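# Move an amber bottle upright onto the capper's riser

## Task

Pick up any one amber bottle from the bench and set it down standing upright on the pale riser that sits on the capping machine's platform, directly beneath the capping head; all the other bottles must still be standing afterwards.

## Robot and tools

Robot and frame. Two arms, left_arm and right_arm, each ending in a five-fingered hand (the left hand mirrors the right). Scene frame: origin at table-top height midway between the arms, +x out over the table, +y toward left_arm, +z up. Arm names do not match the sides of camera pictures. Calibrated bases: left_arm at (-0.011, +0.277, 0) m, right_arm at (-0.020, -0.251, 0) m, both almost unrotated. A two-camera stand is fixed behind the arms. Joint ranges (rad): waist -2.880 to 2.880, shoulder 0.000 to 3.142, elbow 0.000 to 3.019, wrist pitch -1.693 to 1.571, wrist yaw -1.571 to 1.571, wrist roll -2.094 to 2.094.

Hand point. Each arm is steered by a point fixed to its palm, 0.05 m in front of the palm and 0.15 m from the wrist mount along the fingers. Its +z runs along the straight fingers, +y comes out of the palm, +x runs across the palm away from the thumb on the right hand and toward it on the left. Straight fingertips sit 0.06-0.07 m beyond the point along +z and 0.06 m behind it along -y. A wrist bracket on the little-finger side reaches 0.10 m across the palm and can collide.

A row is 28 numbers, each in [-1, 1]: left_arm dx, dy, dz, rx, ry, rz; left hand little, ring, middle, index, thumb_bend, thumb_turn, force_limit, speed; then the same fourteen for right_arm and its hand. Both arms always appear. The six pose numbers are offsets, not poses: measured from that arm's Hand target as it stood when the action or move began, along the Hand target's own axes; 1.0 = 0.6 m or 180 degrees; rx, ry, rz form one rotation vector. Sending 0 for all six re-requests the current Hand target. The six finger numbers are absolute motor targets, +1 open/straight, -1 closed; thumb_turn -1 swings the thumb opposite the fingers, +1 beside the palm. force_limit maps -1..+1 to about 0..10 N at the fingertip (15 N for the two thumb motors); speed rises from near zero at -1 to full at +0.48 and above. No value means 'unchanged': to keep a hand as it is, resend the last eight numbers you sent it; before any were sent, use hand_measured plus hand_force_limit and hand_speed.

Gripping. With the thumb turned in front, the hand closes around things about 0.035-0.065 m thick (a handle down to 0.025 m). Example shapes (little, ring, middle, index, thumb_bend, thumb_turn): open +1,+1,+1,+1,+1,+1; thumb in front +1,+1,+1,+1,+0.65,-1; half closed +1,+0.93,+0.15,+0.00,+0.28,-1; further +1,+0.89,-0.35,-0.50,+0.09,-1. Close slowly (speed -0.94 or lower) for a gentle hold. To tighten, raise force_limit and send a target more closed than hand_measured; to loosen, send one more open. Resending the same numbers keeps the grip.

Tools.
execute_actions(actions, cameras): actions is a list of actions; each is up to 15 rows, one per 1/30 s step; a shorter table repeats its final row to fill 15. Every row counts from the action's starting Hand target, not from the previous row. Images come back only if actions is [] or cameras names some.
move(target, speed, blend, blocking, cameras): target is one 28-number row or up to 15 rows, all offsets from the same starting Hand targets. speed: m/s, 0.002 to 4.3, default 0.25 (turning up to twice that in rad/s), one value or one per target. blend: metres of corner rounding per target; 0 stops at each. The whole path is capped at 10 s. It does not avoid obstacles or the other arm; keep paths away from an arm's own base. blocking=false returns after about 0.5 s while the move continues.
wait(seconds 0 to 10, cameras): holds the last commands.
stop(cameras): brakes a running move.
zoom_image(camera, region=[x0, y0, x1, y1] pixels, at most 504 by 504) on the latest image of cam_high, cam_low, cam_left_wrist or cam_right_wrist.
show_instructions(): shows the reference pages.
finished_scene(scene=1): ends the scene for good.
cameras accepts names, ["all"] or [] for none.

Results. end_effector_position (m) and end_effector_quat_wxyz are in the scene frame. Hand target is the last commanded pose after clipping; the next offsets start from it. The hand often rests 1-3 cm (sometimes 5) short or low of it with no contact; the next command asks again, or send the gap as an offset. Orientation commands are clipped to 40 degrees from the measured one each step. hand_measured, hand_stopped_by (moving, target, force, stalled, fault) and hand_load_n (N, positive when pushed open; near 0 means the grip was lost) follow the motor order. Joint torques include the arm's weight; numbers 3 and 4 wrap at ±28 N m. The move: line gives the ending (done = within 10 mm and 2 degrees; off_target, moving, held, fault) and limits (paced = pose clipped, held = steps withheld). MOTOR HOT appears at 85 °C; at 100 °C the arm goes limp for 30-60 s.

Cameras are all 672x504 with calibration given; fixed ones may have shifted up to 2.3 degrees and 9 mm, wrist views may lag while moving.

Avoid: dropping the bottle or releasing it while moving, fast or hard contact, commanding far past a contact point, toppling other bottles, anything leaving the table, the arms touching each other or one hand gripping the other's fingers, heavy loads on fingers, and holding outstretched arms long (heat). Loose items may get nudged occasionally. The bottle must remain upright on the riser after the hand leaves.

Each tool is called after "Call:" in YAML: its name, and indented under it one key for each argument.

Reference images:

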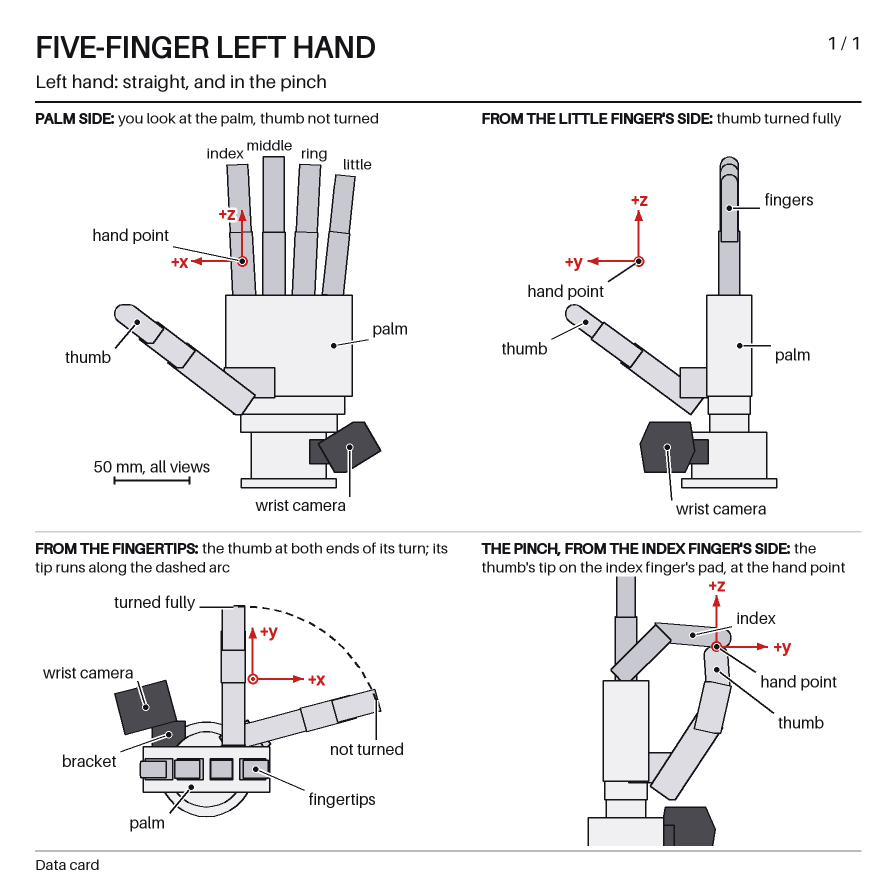

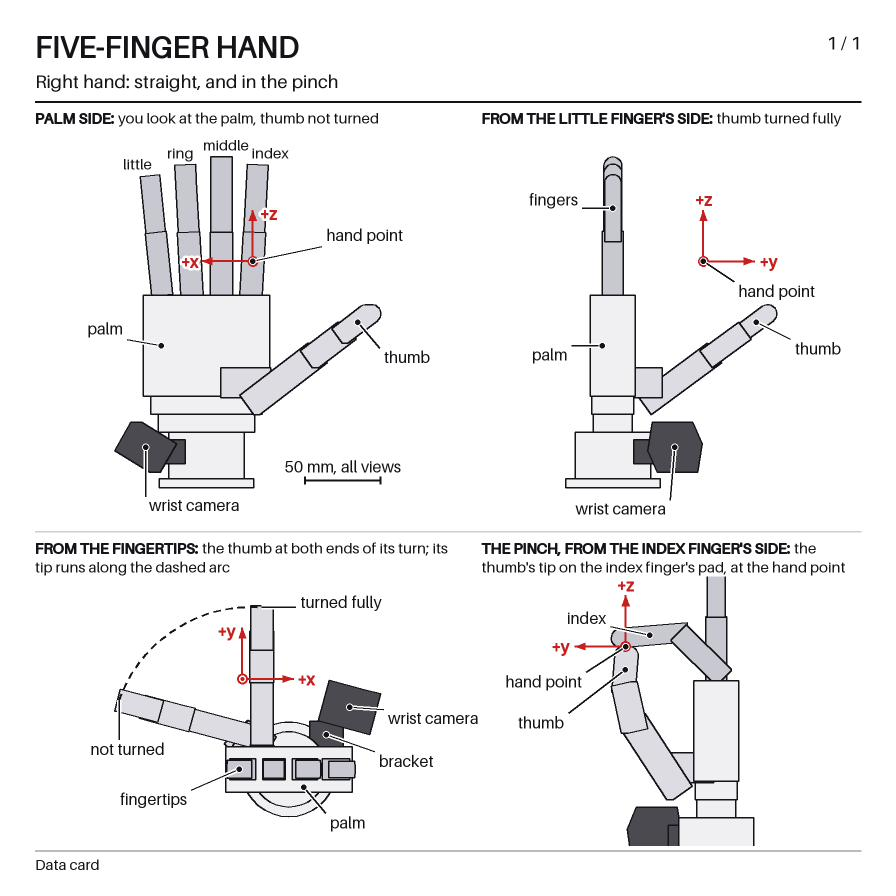

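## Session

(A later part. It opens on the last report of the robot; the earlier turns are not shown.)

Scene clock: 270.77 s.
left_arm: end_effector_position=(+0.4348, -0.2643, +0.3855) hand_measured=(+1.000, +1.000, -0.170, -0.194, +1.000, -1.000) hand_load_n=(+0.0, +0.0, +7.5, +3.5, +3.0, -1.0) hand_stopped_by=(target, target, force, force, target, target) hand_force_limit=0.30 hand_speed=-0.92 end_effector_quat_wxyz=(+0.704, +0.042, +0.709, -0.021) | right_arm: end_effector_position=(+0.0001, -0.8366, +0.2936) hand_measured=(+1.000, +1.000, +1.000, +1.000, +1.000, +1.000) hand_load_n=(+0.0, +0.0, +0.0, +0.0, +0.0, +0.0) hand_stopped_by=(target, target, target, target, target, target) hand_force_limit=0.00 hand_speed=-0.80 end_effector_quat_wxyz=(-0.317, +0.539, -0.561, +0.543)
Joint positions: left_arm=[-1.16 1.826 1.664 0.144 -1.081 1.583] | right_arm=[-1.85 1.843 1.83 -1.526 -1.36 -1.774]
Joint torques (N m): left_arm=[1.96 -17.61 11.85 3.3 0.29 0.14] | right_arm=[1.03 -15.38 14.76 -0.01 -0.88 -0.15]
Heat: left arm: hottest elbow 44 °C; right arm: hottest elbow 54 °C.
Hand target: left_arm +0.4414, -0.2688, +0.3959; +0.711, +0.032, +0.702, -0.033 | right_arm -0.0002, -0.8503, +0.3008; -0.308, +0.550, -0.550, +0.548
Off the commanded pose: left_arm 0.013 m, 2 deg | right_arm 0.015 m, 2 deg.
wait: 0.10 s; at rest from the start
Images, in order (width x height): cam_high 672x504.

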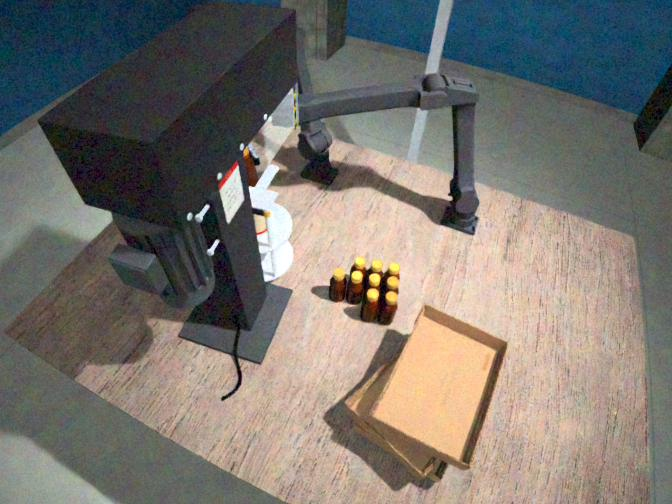

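Call:
move:
  target: [0.018, -0.0015, -0.0168, 0, 0, 0, 1, 1, -0.8, -0.8, 1, -1, 0.3, -0.92, 0, 0, 0, 0, 0, 0, 1,1,1,1,1,1,0,-0.8]
  speed: 0.02
  cameras: ["cam_low", "cam_left_wrist"]

Call:
zoom_image:
  camera: "cam_low"
  region: [270, 140, 340, 210]

Call:
zoom_image:
  camera: "cam_left_wrist"
  region: [180, 110, 460, 390]

Scene clock: 275.47 s.
left_arm: end_effector_position=(+0.4349, -0.2635, +0.3858) hand_measured=(+1.000, +1.000, -0.170, -0.194, +1.000, -1.000) hand_load_n=(+0.0, +0.0, +7.5, +4.0, +3.0, -0.5) hand_stopped_by=(target, target, force, force, target, target) hand_force_limit=0.30 hand_speed=-0.92 end_effector_quat_wxyz=(+0.708, +0.030, +0.705, -0.026) | right_arm: end_effector_position=(+0.0001, -0.8366, +0.2936) hand_measured=(+1.000, +1.000, +1.000, +1.000, +1.000, +1.000) hand_load_n=(+0.0, +0.0, +0.0, +0.0, +0.0, +0.0) hand_stopped_by=(target, target, target, target, target, target) hand_force_limit=0.00 hand_speed=-0.80 end_effector_quat_wxyz=(-0.317, +0.539, -0.561, +0.543)
Joint positions: left_arm=[-1.16 1.829 1.661 0.177 -1.091 1.583] | right_arm=[-1.85 1.843 1.83 -1.526 -1.36 -1.774]
Joint torques (N m): left_arm=[0.32 -18.26 9.03 2.99 0.18 0.12] | right_arm=[0.85 -15.62 14.76 0.03 -0.91 -0.15]
Heat: left arm: hottest elbow 44 °C; right arm: hottest elbow 54 °C.
Hand target: left_arm +0.4314, -0.2688, +0.3850; +0.711, +0.032, +0.702, -0.033 | right_arm -0.0002, -0.8503, +0.3008; -0.308, +0.550, -0.550, +0.548
Off the commanded pose: left_arm 0.006 m, 1 deg | right_arm 0.015 m, 2 deg.
move: off_target (right_arm)
camera_calibration:
cam_left_wrist: T_world_to_cam=[[-0.0357054, -0.958437, -0.283063, -0.119863], [-0.445423, 0.268816, -0.854012, 0.600311], [0.894608, 0.0955897, -0.436508, -0.0778163], [0, 0, 0, 1]] pos_world=[0.332727, -0.268816, 0.444777]
Images, in order (width x height): cam_low 672x504, cam_left_wrist 672x504.

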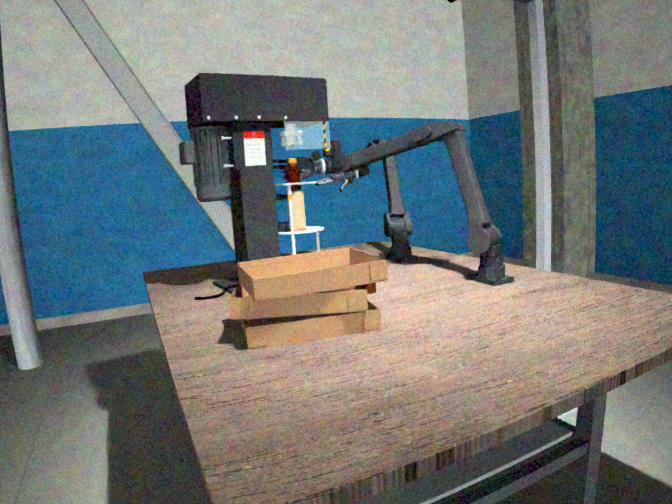

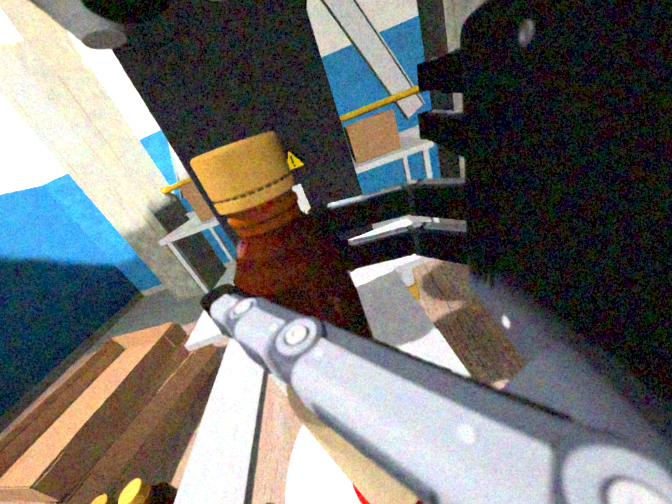

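Scaled by 7.200 from the camera's 672x504 image, which has a finer 960x720 frame.

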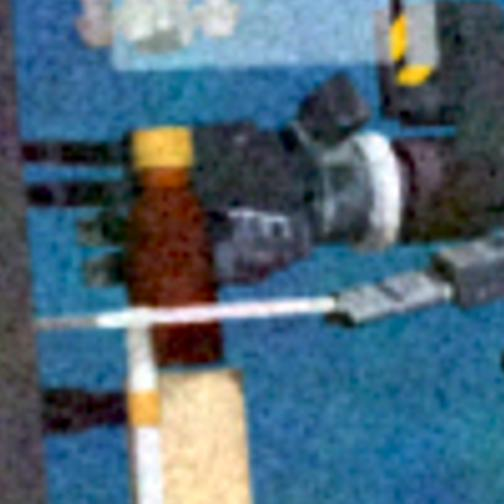

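Scaled by 1.800 from the camera's 672x504 image, which has a finer 960x720 frame.

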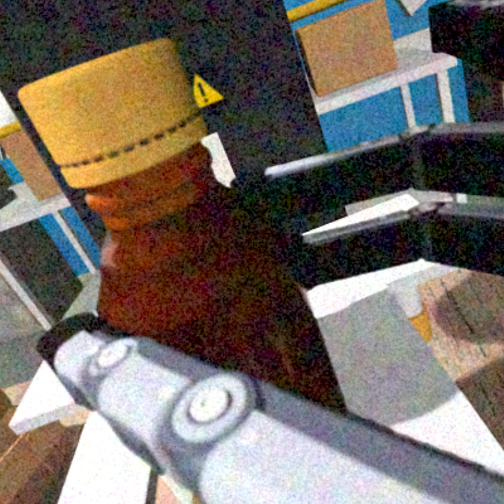

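Call:
move:
  target: [0.015, 0, 0, 0, 0, 0, 1, 1, -0.8, -0.8, 1, -1, 0.3, -0.92, 0, 0, 0, 0, 0, 0, 1,1,1,1,1,1,0,-0.8]
  speed: 0.02
  cameras: ["cam_low", "cam_high"]

Call:
zoom_image:
  camera: "cam_low"
  region: [270, 140, 340, 210]

Call:
zoom_image:
  camera: "cam_high"
  region: [235, 130, 285, 205]

Scene clock: 278.77 s.
left_arm: end_effector_position=(+0.4348, -0.2632, +0.3830) hand_measured=(+1.000, +1.000, -0.170, -0.194, +1.000, -1.000) hand_load_n=(+0.0, +0.0, +8.0, +4.0, +3.0, -1.5) hand_stopped_by=(target, target, force, force, target, target) hand_force_limit=0.30 hand_speed=-0.92 end_effector_quat_wxyz=(+0.710, +0.025, +0.703, -0.031) | right_arm: end_effector_position=(+0.0001, -0.8366, +0.2936) hand_measured=(+1.000, +1.000, +1.000, +1.000, +1.000, +1.000) hand_load_n=(+0.0, -0.5, +0.0, +0.0, +0.0, +0.0) hand_stopped_by=(target, target, target, target, target, target) hand_force_limit=0.00 hand_speed=-0.80 end_effector_quat_wxyz=(-0.317, +0.539, -0.561, +0.543)
Joint positions: left_arm=[-1.16 1.829 1.649 0.203 -1.091 1.584] | right_arm=[-1.85 1.843 1.83 -1.526 -1.36 -1.774]
Joint torques (N m): left_arm=[0.5 -17.85 8.5 2.91 0.18 0.11] | right_arm=[1.14 -15.38 14.82 0.01 -0.89 -0.14]
Heat: left arm: hottest elbow 43 °C; right arm: hottest elbow 54 °C.
Hand target: left_arm +0.4315, -0.2688, +0.3760; +0.711, +0.032, +0.702, -0.033 | right_arm -0.0002, -0.8503, +0.3008; -0.308, +0.550, -0.550, +0.548
Off the commanded pose: left_arm 0.010 m, 1 deg | right_arm 0.015 m, 2 deg.
move: off_target (right_arm)
Images, in order (width x height): cam_high 672x504, cam_low 672x504.

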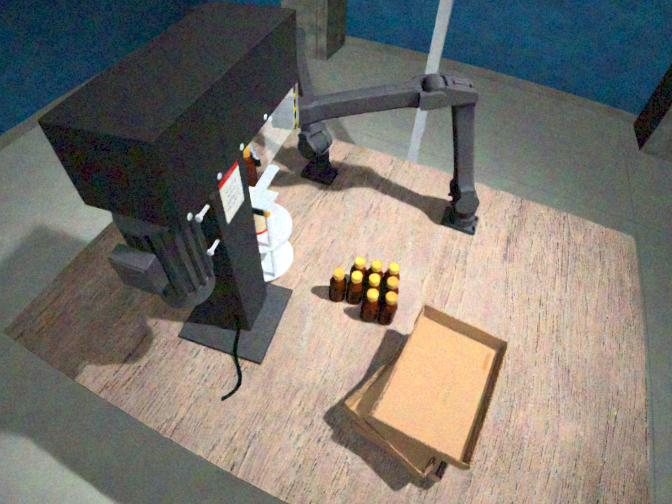

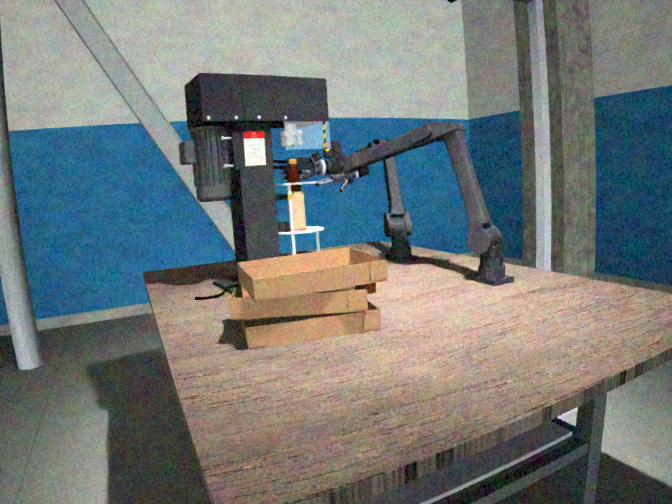

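Scaled by 7.200 from the camera's 672x504 image, which has a finer 960x720 frame.

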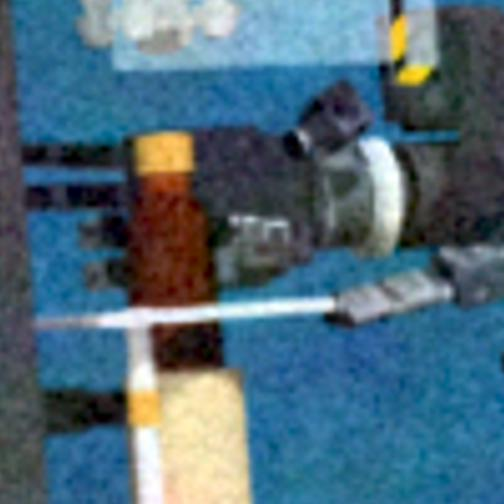

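Scaled by 6.720 from the camera's 672x504 image, which has a finer 960x720 frame.

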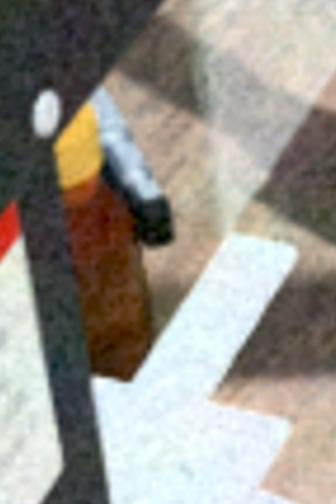

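Call:
move:
  target: [0.009, 0, -0.004, 0, 0, 0, 1, 1, -0.8, -0.8, 1, -1, 0.3, -0.92, 0, 0, 0, 0, 0, 0, 1,1,1,1,1,1,0,-0.8]
  speed: 0.02
  cameras: ["cam_low", "cam_left_wrist"]

Call:
zoom_image:
  camera: "cam_low"
  region: [270, 140, 340, 210]

Call:
zoom_image:
  camera: "cam_left_wrist"
  region: [180, 110, 460, 390]

Scene clock: 281.27 s.
left_arm: end_effector_position=(+0.4348, -0.2629, +0.3825) hand_measured=(+1.000, +1.000, -0.170, -0.194, +1.000, -1.000) hand_load_n=(+0.0, +0.0, +8.5, +3.5, +2.5, -2.0) hand_stopped_by=(target, target, force, force, target, target) hand_force_limit=0.30 hand_speed=-0.92 end_effector_quat_wxyz=(+0.712, +0.023, +0.701, -0.033) | right_arm: end_effector_position=(+0.0001, -0.8366, +0.2936) hand_measured=(+1.000, +1.000, +1.000, +1.000, +1.000, +1.000) hand_load_n=(+0.0, +0.0, +0.0, +0.0, +0.0, +0.0) hand_stopped_by=(target, target, target, target, target, target) hand_force_limit=0.00 hand_speed=-0.80 end_effector_quat_wxyz=(-0.317, +0.539, -0.561, +0.543)
Joint positions: left_arm=[-1.16 1.829 1.643 0.224 -1.091 1.59] | right_arm=[-1.85 1.843 1.83 -1.526 -1.36 -1.774]
Joint torques (N m): left_arm=[0.44 -17.61 7.72 2.61 0.1 0.06] | right_arm=[0.97 -15.44 14.72 0.02 -0.89 -0.14]
Heat: left arm: hottest elbow 42 °C; right arm: hottest elbow 54 °C.
Hand target: left_arm +0.4292, -0.2686, +0.3707; +0.711, +0.032, +0.702, -0.033 | right_arm -0.0002, -0.8503, +0.3008; -0.308, +0.550, -0.550, +0.548
Off the commanded pose: left_arm 0.014 m, 1 deg | right_arm 0.015 m, 2 deg.
move: off_target (left_arm, right_arm)
camera_calibration:
cam_left_wrist: T_world_to_cam=[[-0.0324114, -0.963666, -0.265138, -0.129893], [-0.435433, 0.252393, -0.864116, 0.592379], [0.899638, 0.0874423, -0.427792, -0.086795], [0, 0, 0, 1]] pos_world=[0.331815, -0.267096, 0.440314]
Images, in order (width x height): cam_low 672x504, cam_left_wrist 672x504.

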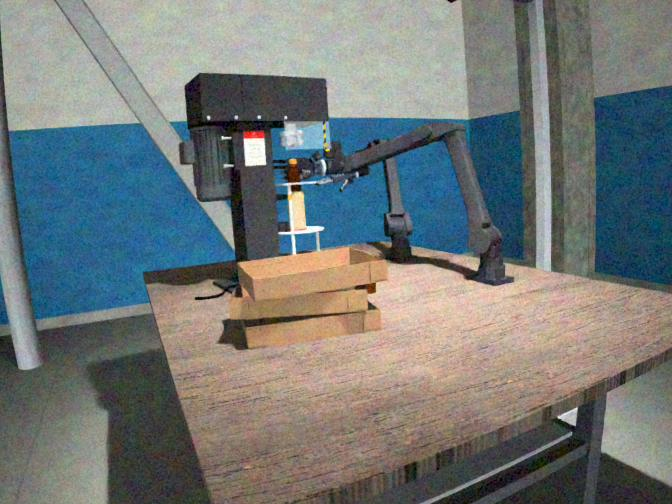

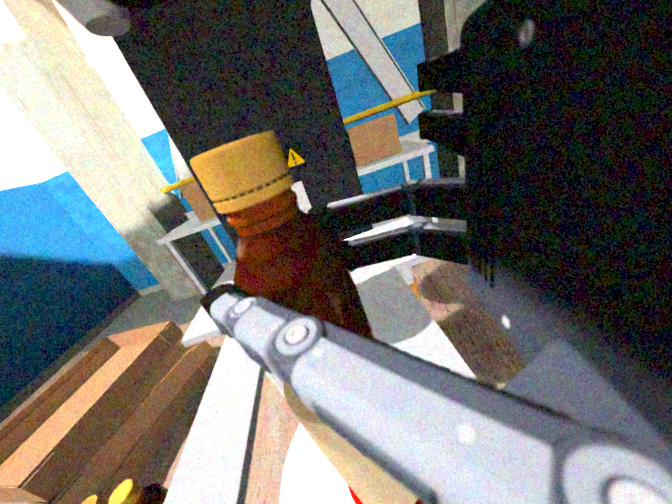

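Scaled by 7.200 from the camera's 672x504 image, which has a finer 960x720 frame.

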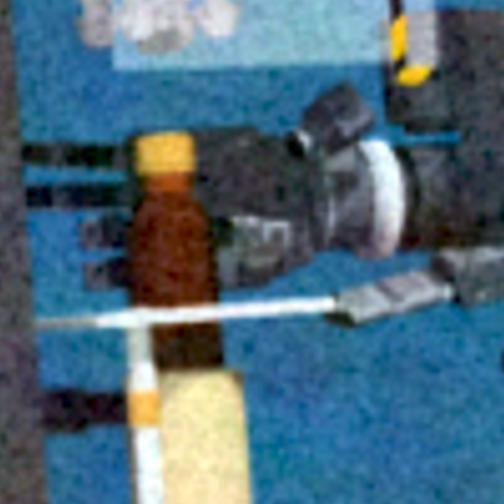

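Scaled by 1.800 from the camera's 672x504 image, which has a finer 960x720 frame.

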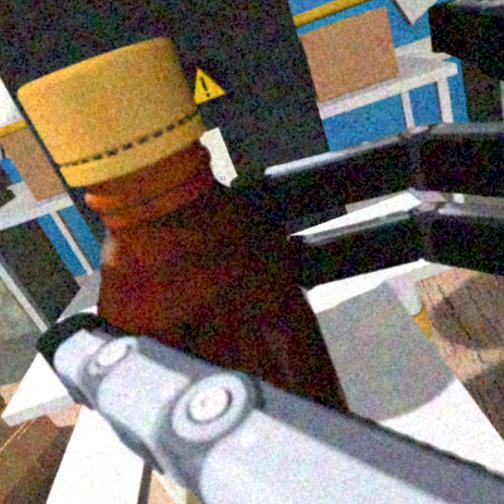

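Call:
zoom_image:
  camera: "cam_left_wrist"
  region: [320, 180, 470, 330]

Scaled by 3.360 from the camera's 672x504 image, which has a finer 960x720 frame.

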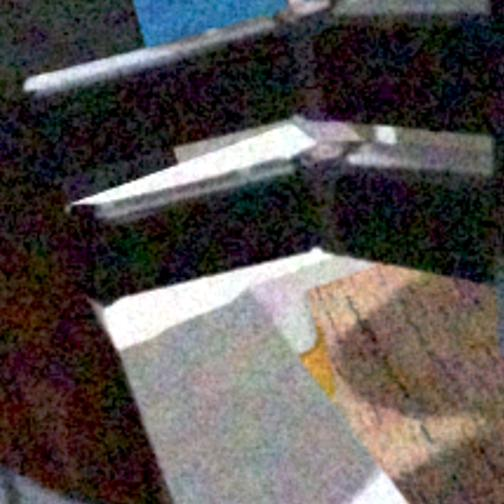

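Call:
execute_actions:
  actions:
    - [[0,0,0,0,0,0, 1,1,-0.05,-0.05,1,-1,0.3,-0.9, 0,0,0,0,0,0, 1,1,1,1,1,1,0,-0.8]]
  cameras: ["cam_low", "cam_left_wrist"]

Call:
zoom_image:
  camera: "cam_low"
  region: [270, 140, 340, 210]

Call:
zoom_image:
  camera: "cam_left_wrist"
  region: [180, 110, 460, 390]

Scene clock: 287.97 s.
left_arm: end_effector_position=(+0.4333, -0.2631, +0.3802) hand_measured=(+1.000, +1.000, -0.050, -0.050, +1.000, -1.000) hand_load_n=(+0.0, +0.0, +0.0, +0.0, +0.0, +0.5) hand_stopped_by=(target, target, target, target, target, target) hand_force_limit=0.30 hand_speed=-0.90 end_effector_quat_wxyz=(+0.712, +0.025, +0.701, -0.031) | right_arm: end_effector_position=(+0.0001, -0.8366, +0.2936) hand_measured=(+1.000, +1.000, +1.000, +1.000, +1.000, +1.000) hand_load_n=(+0.0, +0.0, +0.0, +0.5, +0.0, -0.5) hand_stopped_by=(target, target, target, target, target, target) hand_force_limit=0.00 hand_speed=-0.80 end_effector_quat_wxyz=(-0.317, +0.539, -0.561, +0.543)
Joint positions: left_arm=[-1.162 1.829 1.638 0.224 -1.093 1.592] | right_arm=[-1.85 1.843 1.83 -1.526 -1.36 -1.774]
Joint torques (N m): left_arm=[0.5 -17.96 8.18 2.61 0.11 0.05] | right_arm=[1.03 -15.44 14.74 0.03 -0.9 -0.13]
Motor temperatures (°C): left_arm=[29 36 41 30 30 33] | right_arm=[34 43 55 33 32 29]
Heat: left arm: hottest elbow 41 °C; right arm: hottest elbow 55 °C.
Hand target: left_arm +0.4291, -0.2686, +0.3707; +0.711, +0.032, +0.702, -0.033 | right_arm -0.0002, -0.8503, +0.3008; -0.308, +0.550, -0.550, +0.548
Off the commanded pose: left_arm 0.012 m, 1 deg | right_arm 0.015 m, 2 deg.
Step readings (end_effector_position of left_arm | right_arm):
0: (+0.4348, -0.2629, +0.3823) | (+0.0001, -0.8366, +0.2936)
1: (+0.4348, -0.2629, +0.3823) | (+0.0001, -0.8366, +0.2936)
2: (+0.4348, -0.2629, +0.3823) | (+0.0001, -0.8366, +0.2936)
4: (+0.4347, -0.2626, +0.3824) | (+0.0001, -0.8366, +0.2936)
8: (+0.4342, -0.2626, +0.3811) | (+0.0001, -0.8366, +0.2936)
15: (+0.4339, -0.2626, +0.3802) | (+0.0001, -0.8366, +0.2936)
camera_calibration:
cam_left_wrist: T_world_to_cam=[[-0.0336049, -0.962121, -0.270544, -0.127704], [-0.436647, 0.257629, -0.861955, 0.590924], [0.899005, 0.0891662, -0.428765, -0.0852989], [0, 0, 0, 1]] pos_world=[0.330418, -0.2675, 0.438228]
Images, in order (width x height): cam_low 672x504, cam_left_wrist 672x504.

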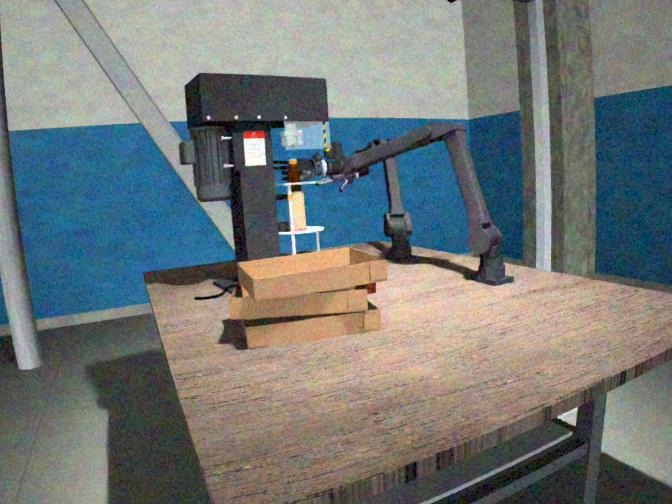

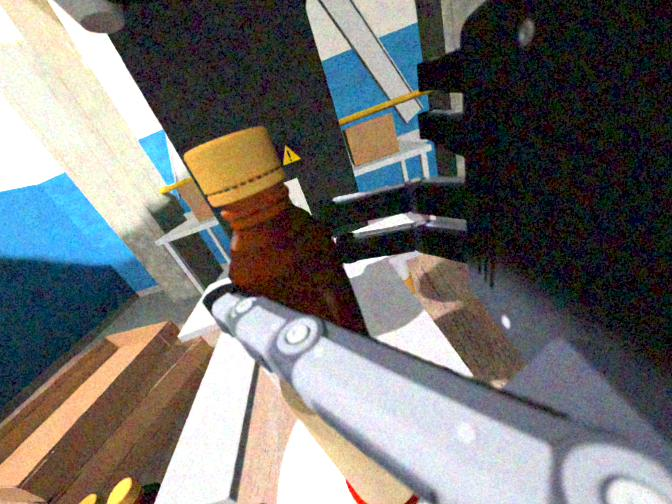

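Scaled by 7.200 from the camera's 672x504 image, which has a finer 960x720 frame.

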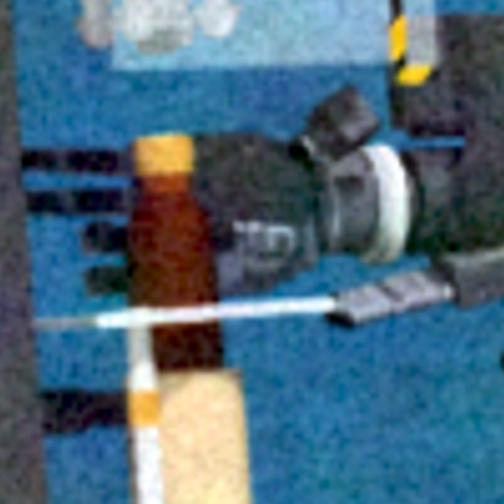

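Scaled by 1.800 from the camera's 672x504 image, which has a finer 960x720 frame.

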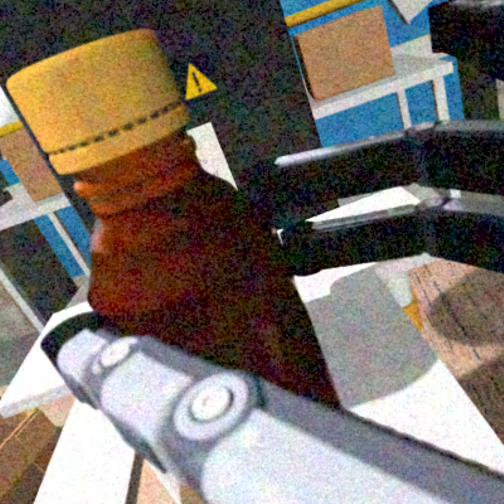

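Call:
execute_actions:
  actions:
    - [[0,0,0,0,0,0, 1,1,0.35,0.35,1,-1,0.0,-0.8, 0,0,0,0,0,0, 1,1,1,1,1,1,0,-0.8]]
  cameras: ["cam_low", "cam_left_wrist"]

Call:
zoom_image:
  camera: "cam_left_wrist"
  region: [180, 110, 460, 390]

Scene clock: 290.03 s.
left_arm: end_effector_position=(+0.4333, -0.2631, +0.3802) hand_measured=(+1.000, +1.000, +0.350, +0.350, +1.000, -1.000) hand_load_n=(+0.0, +0.0, +0.0, +0.0, +0.0, +0.0) hand_stopped_by=(target, target, target, target, target, target) hand_force_limit=0.00 hand_speed=-0.80 end_effector_quat_wxyz=(+0.712, +0.025, +0.701, -0.031) | right_arm: end_effector_position=(+0.0001, -0.8366, +0.2936) hand_measured=(+1.000, +1.000, +1.000, +1.000, +1.000, +1.000) hand_load_n=(+0.0, +0.0, +0.0, +0.0, +0.0, +0.0) hand_stopped_by=(target, target, target, target, target, target) hand_force_limit=0.00 hand_speed=-0.80 end_effector_quat_wxyz=(-0.317, +0.539, -0.561, +0.543)
Joint positions: left_arm=[-1.162 1.829 1.638 0.224 -1.093 1.592] | right_arm=[-1.85 1.843 1.83 -1.526 -1.36 -1.774]
Joint torques (N m): left_arm=[0.79 -17.49 8.21 2.63 0.13 0.03] | right_arm=[1.08 -15.44 14.75 0.02 -0.89 -0.12]
Motor temperatures (°C): left_arm=[29 36 41 30 30 33] | right_arm=[34 43 55 33 32 29]
Heat: left arm: hottest elbow 41 °C; right arm: hottest elbow 55 °C.
Hand target: left_arm +0.4291, -0.2686, +0.3707; +0.711, +0.032, +0.702, -0.033 | right_arm -0.0002, -0.8503, +0.3008; -0.308, +0.550, -0.550, +0.548
Off the commanded pose: left_arm 0.012 m, 1 deg | right_arm 0.015 m, 2 deg.
Step readings (end_effector_position of left_arm | right_arm):
0: (+0.4333, -0.2631, +0.3802) | (+0.0001, -0.8366, +0.2936)
1: (+0.4333, -0.2631, +0.3802) | (+0.0001, -0.8366, +0.2936)
2: (+0.4333, -0.2631, +0.3802) | (+0.0001, -0.8366, +0.2936)
4: (+0.4333, -0.2631, +0.3802) | (+0.0001, -0.8366, +0.2936)
8: (+0.4333, -0.2631, +0.3802) | (+0.0001, -0.8366, +0.2936)
15: (+0.4333, -0.2631, +0.3802) | (+0.0001, -0.8366, +0.2936)
camera_calibration:
cam_left_wrist: T_world_to_cam=[[-0.0336049, -0.962121, -0.270544, -0.127704], [-0.436647, 0.257629, -0.861955, 0.590924], [0.899005, 0.0891662, -0.428765, -0.0852989], [0, 0, 0, 1]] pos_world=[0.330418, -0.2675, 0.438228]
Images, in order (width x height): cam_low 672x504, cam_left_wrist 672x504.

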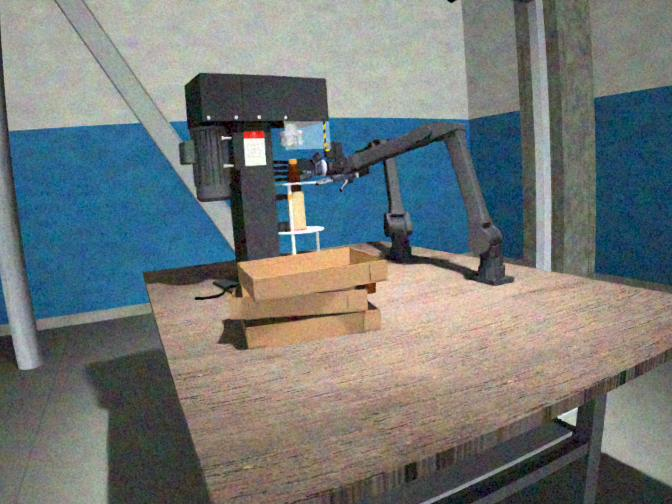

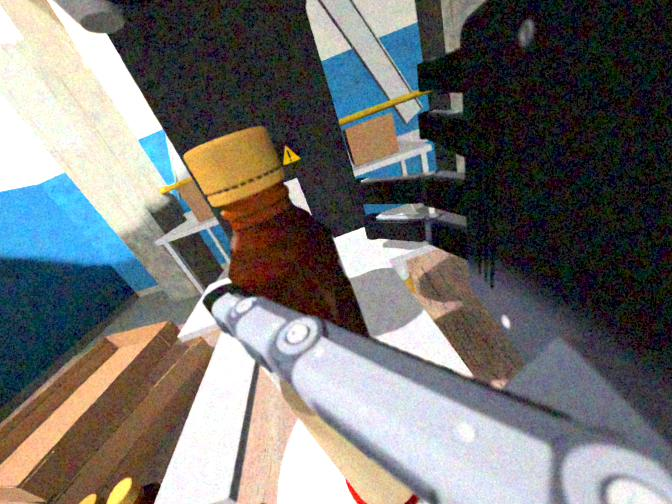

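Scaled by 1.800 from the camera's 672x504 image, which has a finer 960x720 frame.

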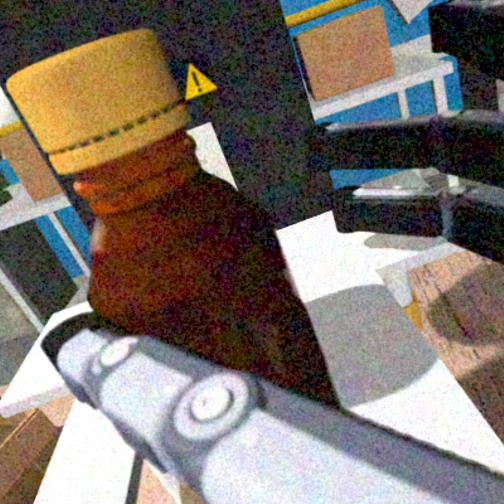

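Call:
move:
  target:
    - [-0.05, 0.005, -0.003, 0, 0, 0, 1, 1, 1, 1, 1, -1, 0, -0.7, 0, 0, 0, 0, 0, 0, 1,1,1,1,1,1,0,-0.8]
  speed: 0.04
  cameras: ["cam_low", "cam_left_wrist"]

Call:
zoom_image:
  camera: "cam_low"
  region: [270, 140, 340, 210]

Scene clock: 294.30 s.
left_arm: end_effector_position=(+0.4326, -0.2615, +0.3770) hand_measured=(+1.000, +1.000, +1.000, +1.000, +1.000, -1.000) hand_load_n=(+0.0, +0.0, +0.0, +0.0, +0.0, +0.5) hand_stopped_by=(target, target, target, target, target, target) hand_force_limit=0.00 hand_speed=-0.70 end_effector_quat_wxyz=(+0.706, +0.038, +0.707, -0.018) | right_arm: end_effector_position=(+0.0001, -0.8366, +0.2936) hand_measured=(+1.000, +1.000, +1.000, +1.000, +1.000, +1.000) hand_load_n=(+0.0, +0.5, -0.5, +0.0, +0.0, +0.0) hand_stopped_by=(target, target, target, target, target, target) hand_force_limit=0.00 hand_speed=-0.80 end_effector_quat_wxyz=(-0.317, +0.539, -0.561, +0.543)
Joint positions: left_arm=[-1.162 1.827 1.638 0.182 -1.093 1.592] | right_arm=[-1.85 1.843 1.83 -1.526 -1.36 -1.774]
Joint torques (N m): left_arm=[0.5 -19.49 11.99 1.7 0.05 0.03] | right_arm=[1.2 -15.44 14.78 -0.02 -0.91 -0.16]
Motor temperatures (°C): left_arm=[29 36 40 30 30 33] | right_arm=[34 43 55 33 32 29]
Heat: left arm: hottest elbow 40 °C; right arm: hottest elbow 55 °C.
Hand target: left_arm +0.4272, -0.2654, +0.4006; +0.711, +0.032, +0.702, -0.033 | right_arm -0.0002, -0.8503, +0.3008; -0.308, +0.550, -0.550, +0.548
Off the commanded pose: left_arm 0.025 m, 2 deg | right_arm 0.015 m, 2 deg.
move: off_target (left_arm, right_arm)
camera_calibration:
cam_left_wrist: T_world_to_cam=[[-0.0380113, -0.951479, -0.305357, -0.109197], [-0.449936, 0.289146, -0.844957, 0.595074], [0.892252, 0.105273, -0.439095, -0.075248], [0, 0, 0, 1]] pos_world=[0.330735, -0.26804, 0.436427]
Images, in order (width x height): cam_low 672x504, cam_left_wrist 672x504.

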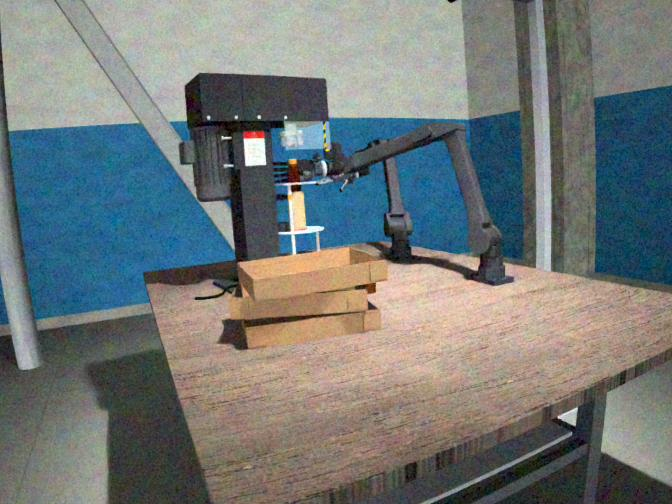

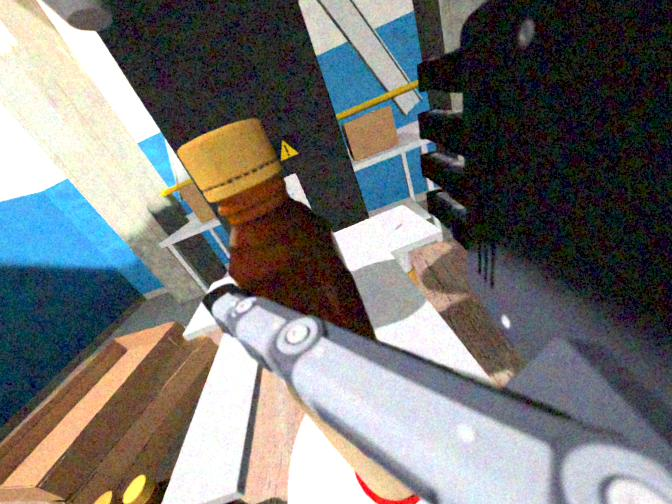

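Scaled by 7.200 from the camera's 672x504 image, which has a finer 960x720 frame.

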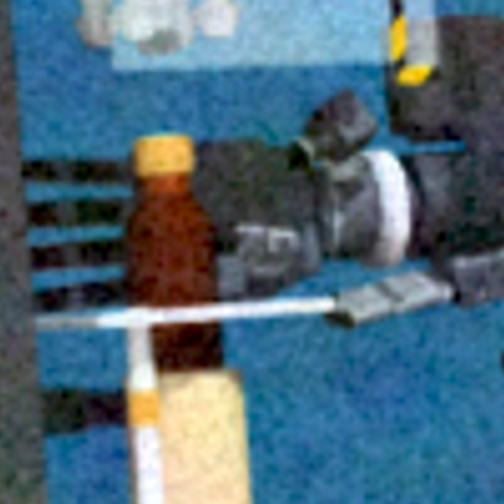

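Call:
move:
  target:
    - [-0.0259, -0.0188, -0.1557, 0, 0, 0, 1, 1, 1, 1, 1, -1, 0, -0.7, 0, 0, 0, 0, 0, 0, 1,1,1,1,1,1,0,-0.8]
  speed: 0.08
  cameras: ["cam_low", "cam_left_wrist", "cam_high"]

Call:
zoom_image:
  camera: "cam_low"
  region: [270, 130, 350, 240]

Call:
zoom_image:
  camera: "cam_high"
  region: [235, 130, 285, 205]

Scene clock: 297.23 s.
left_arm: end_effector_position=(+0.3367, -0.2727, +0.4132) hand_measured=(+1.000, +1.000, +1.000, +1.000, +1.000, -1.000) hand_load_n=(+0.0, +0.0, +0.0, +0.0, +0.0, +0.5) hand_stopped_by=(target, target, target, target, target, target) hand_force_limit=0.00 hand_speed=-0.70 end_effector_quat_wxyz=(+0.711, +0.026, +0.701, -0.038) | right_arm: end_effector_position=(+0.0001, -0.8366, +0.2936) hand_measured=(+1.000, +1.000, +1.000, +1.000, +1.000, +1.000) hand_load_n=(+0.0, +0.0, +0.0, +0.0, +0.0, +0.0) hand_stopped_by=(target, target, target, target, target, target) hand_force_limit=0.00 hand_speed=-0.80 end_effector_quat_wxyz=(-0.317, +0.539, -0.561, +0.543)
Joint positions: left_arm=[-1.314 1.752 1.615 0.181 -1.233 1.597] | right_arm=[-1.85 1.843 1.83 -1.526 -1.36 -1.774]
Joint torques (N m): left_arm=[0.62 -18.26 8.23 1.55 -0.13 0.11] | right_arm=[1.03 -15.21 14.82 0.01 -0.89 -0.13]
Motor temperatures (°C): left_arm=[29 36 40 30 30 33] | right_arm=[34 43 55 33 32 29]
Heat: left arm: hottest elbow 40 °C; right arm: hottest elbow 55 °C.
Hand target: left_arm +0.3328, -0.2682, +0.4150; +0.711, +0.032, +0.702, -0.033 | right_arm -0.0002, -0.8503, +0.3008; -0.308, +0.550, -0.550, +0.548
Off the commanded pose: left_arm 0.006 m, 1 deg | right_arm 0.015 m, 2 deg.
move: off_target (right_arm)
camera_calibration:
cam_left_wrist: T_world_to_cam=[[-0.045162, -0.964149, -0.26149, -0.131675], [-0.434156, 0.254688, -0.864085, 0.578951], [0.899705, 0.0745037, -0.430093, 0.0127505], [0, 0, 0, 1]] pos_world=[0.233937, -0.275356, 0.471315]
Images, in order (width x height): cam_high 672x504, cam_low 672x504, cam_left_wrist 672x504.

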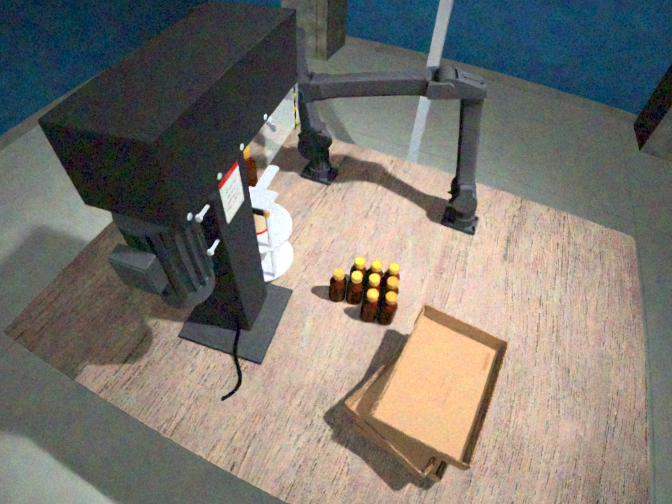

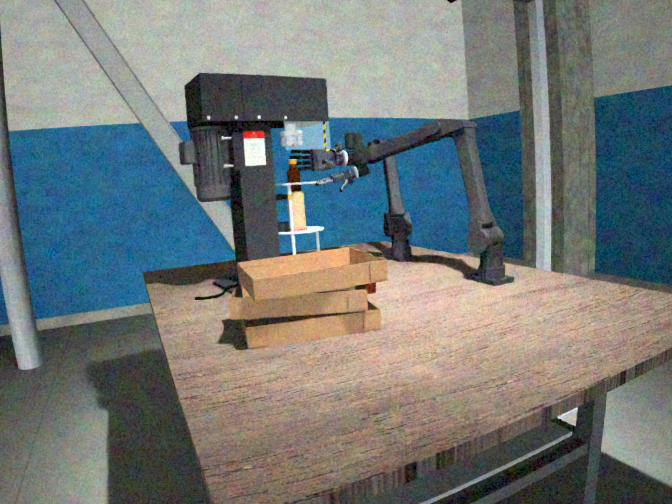

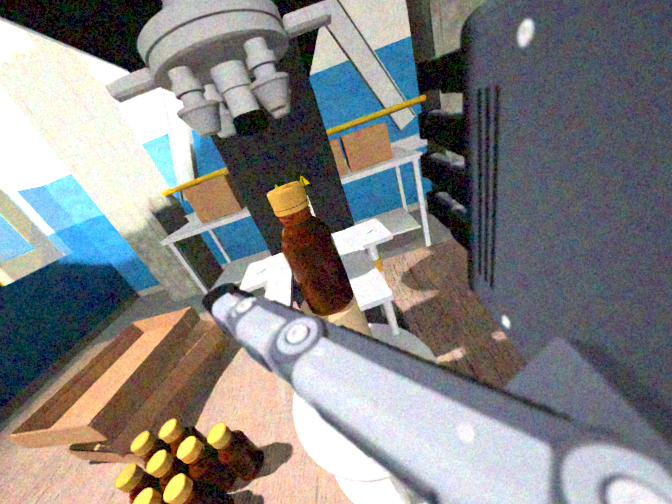

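Scaled by 4.582 from the camera's 672x504 image, which has a finer 960x720 frame.

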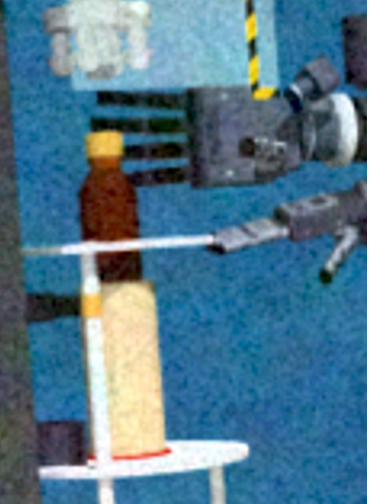

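Scaled by 6.720 from the camera's 672x504 image, which has a finer 960x720 frame.

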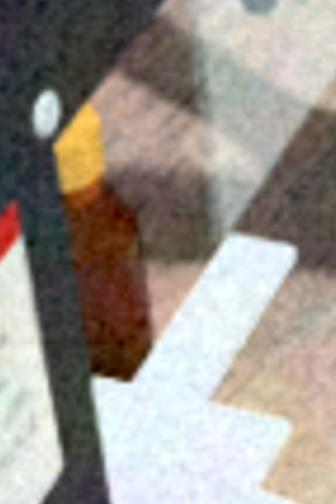

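Call:
finished_scene:

The scene is finished: the task was done.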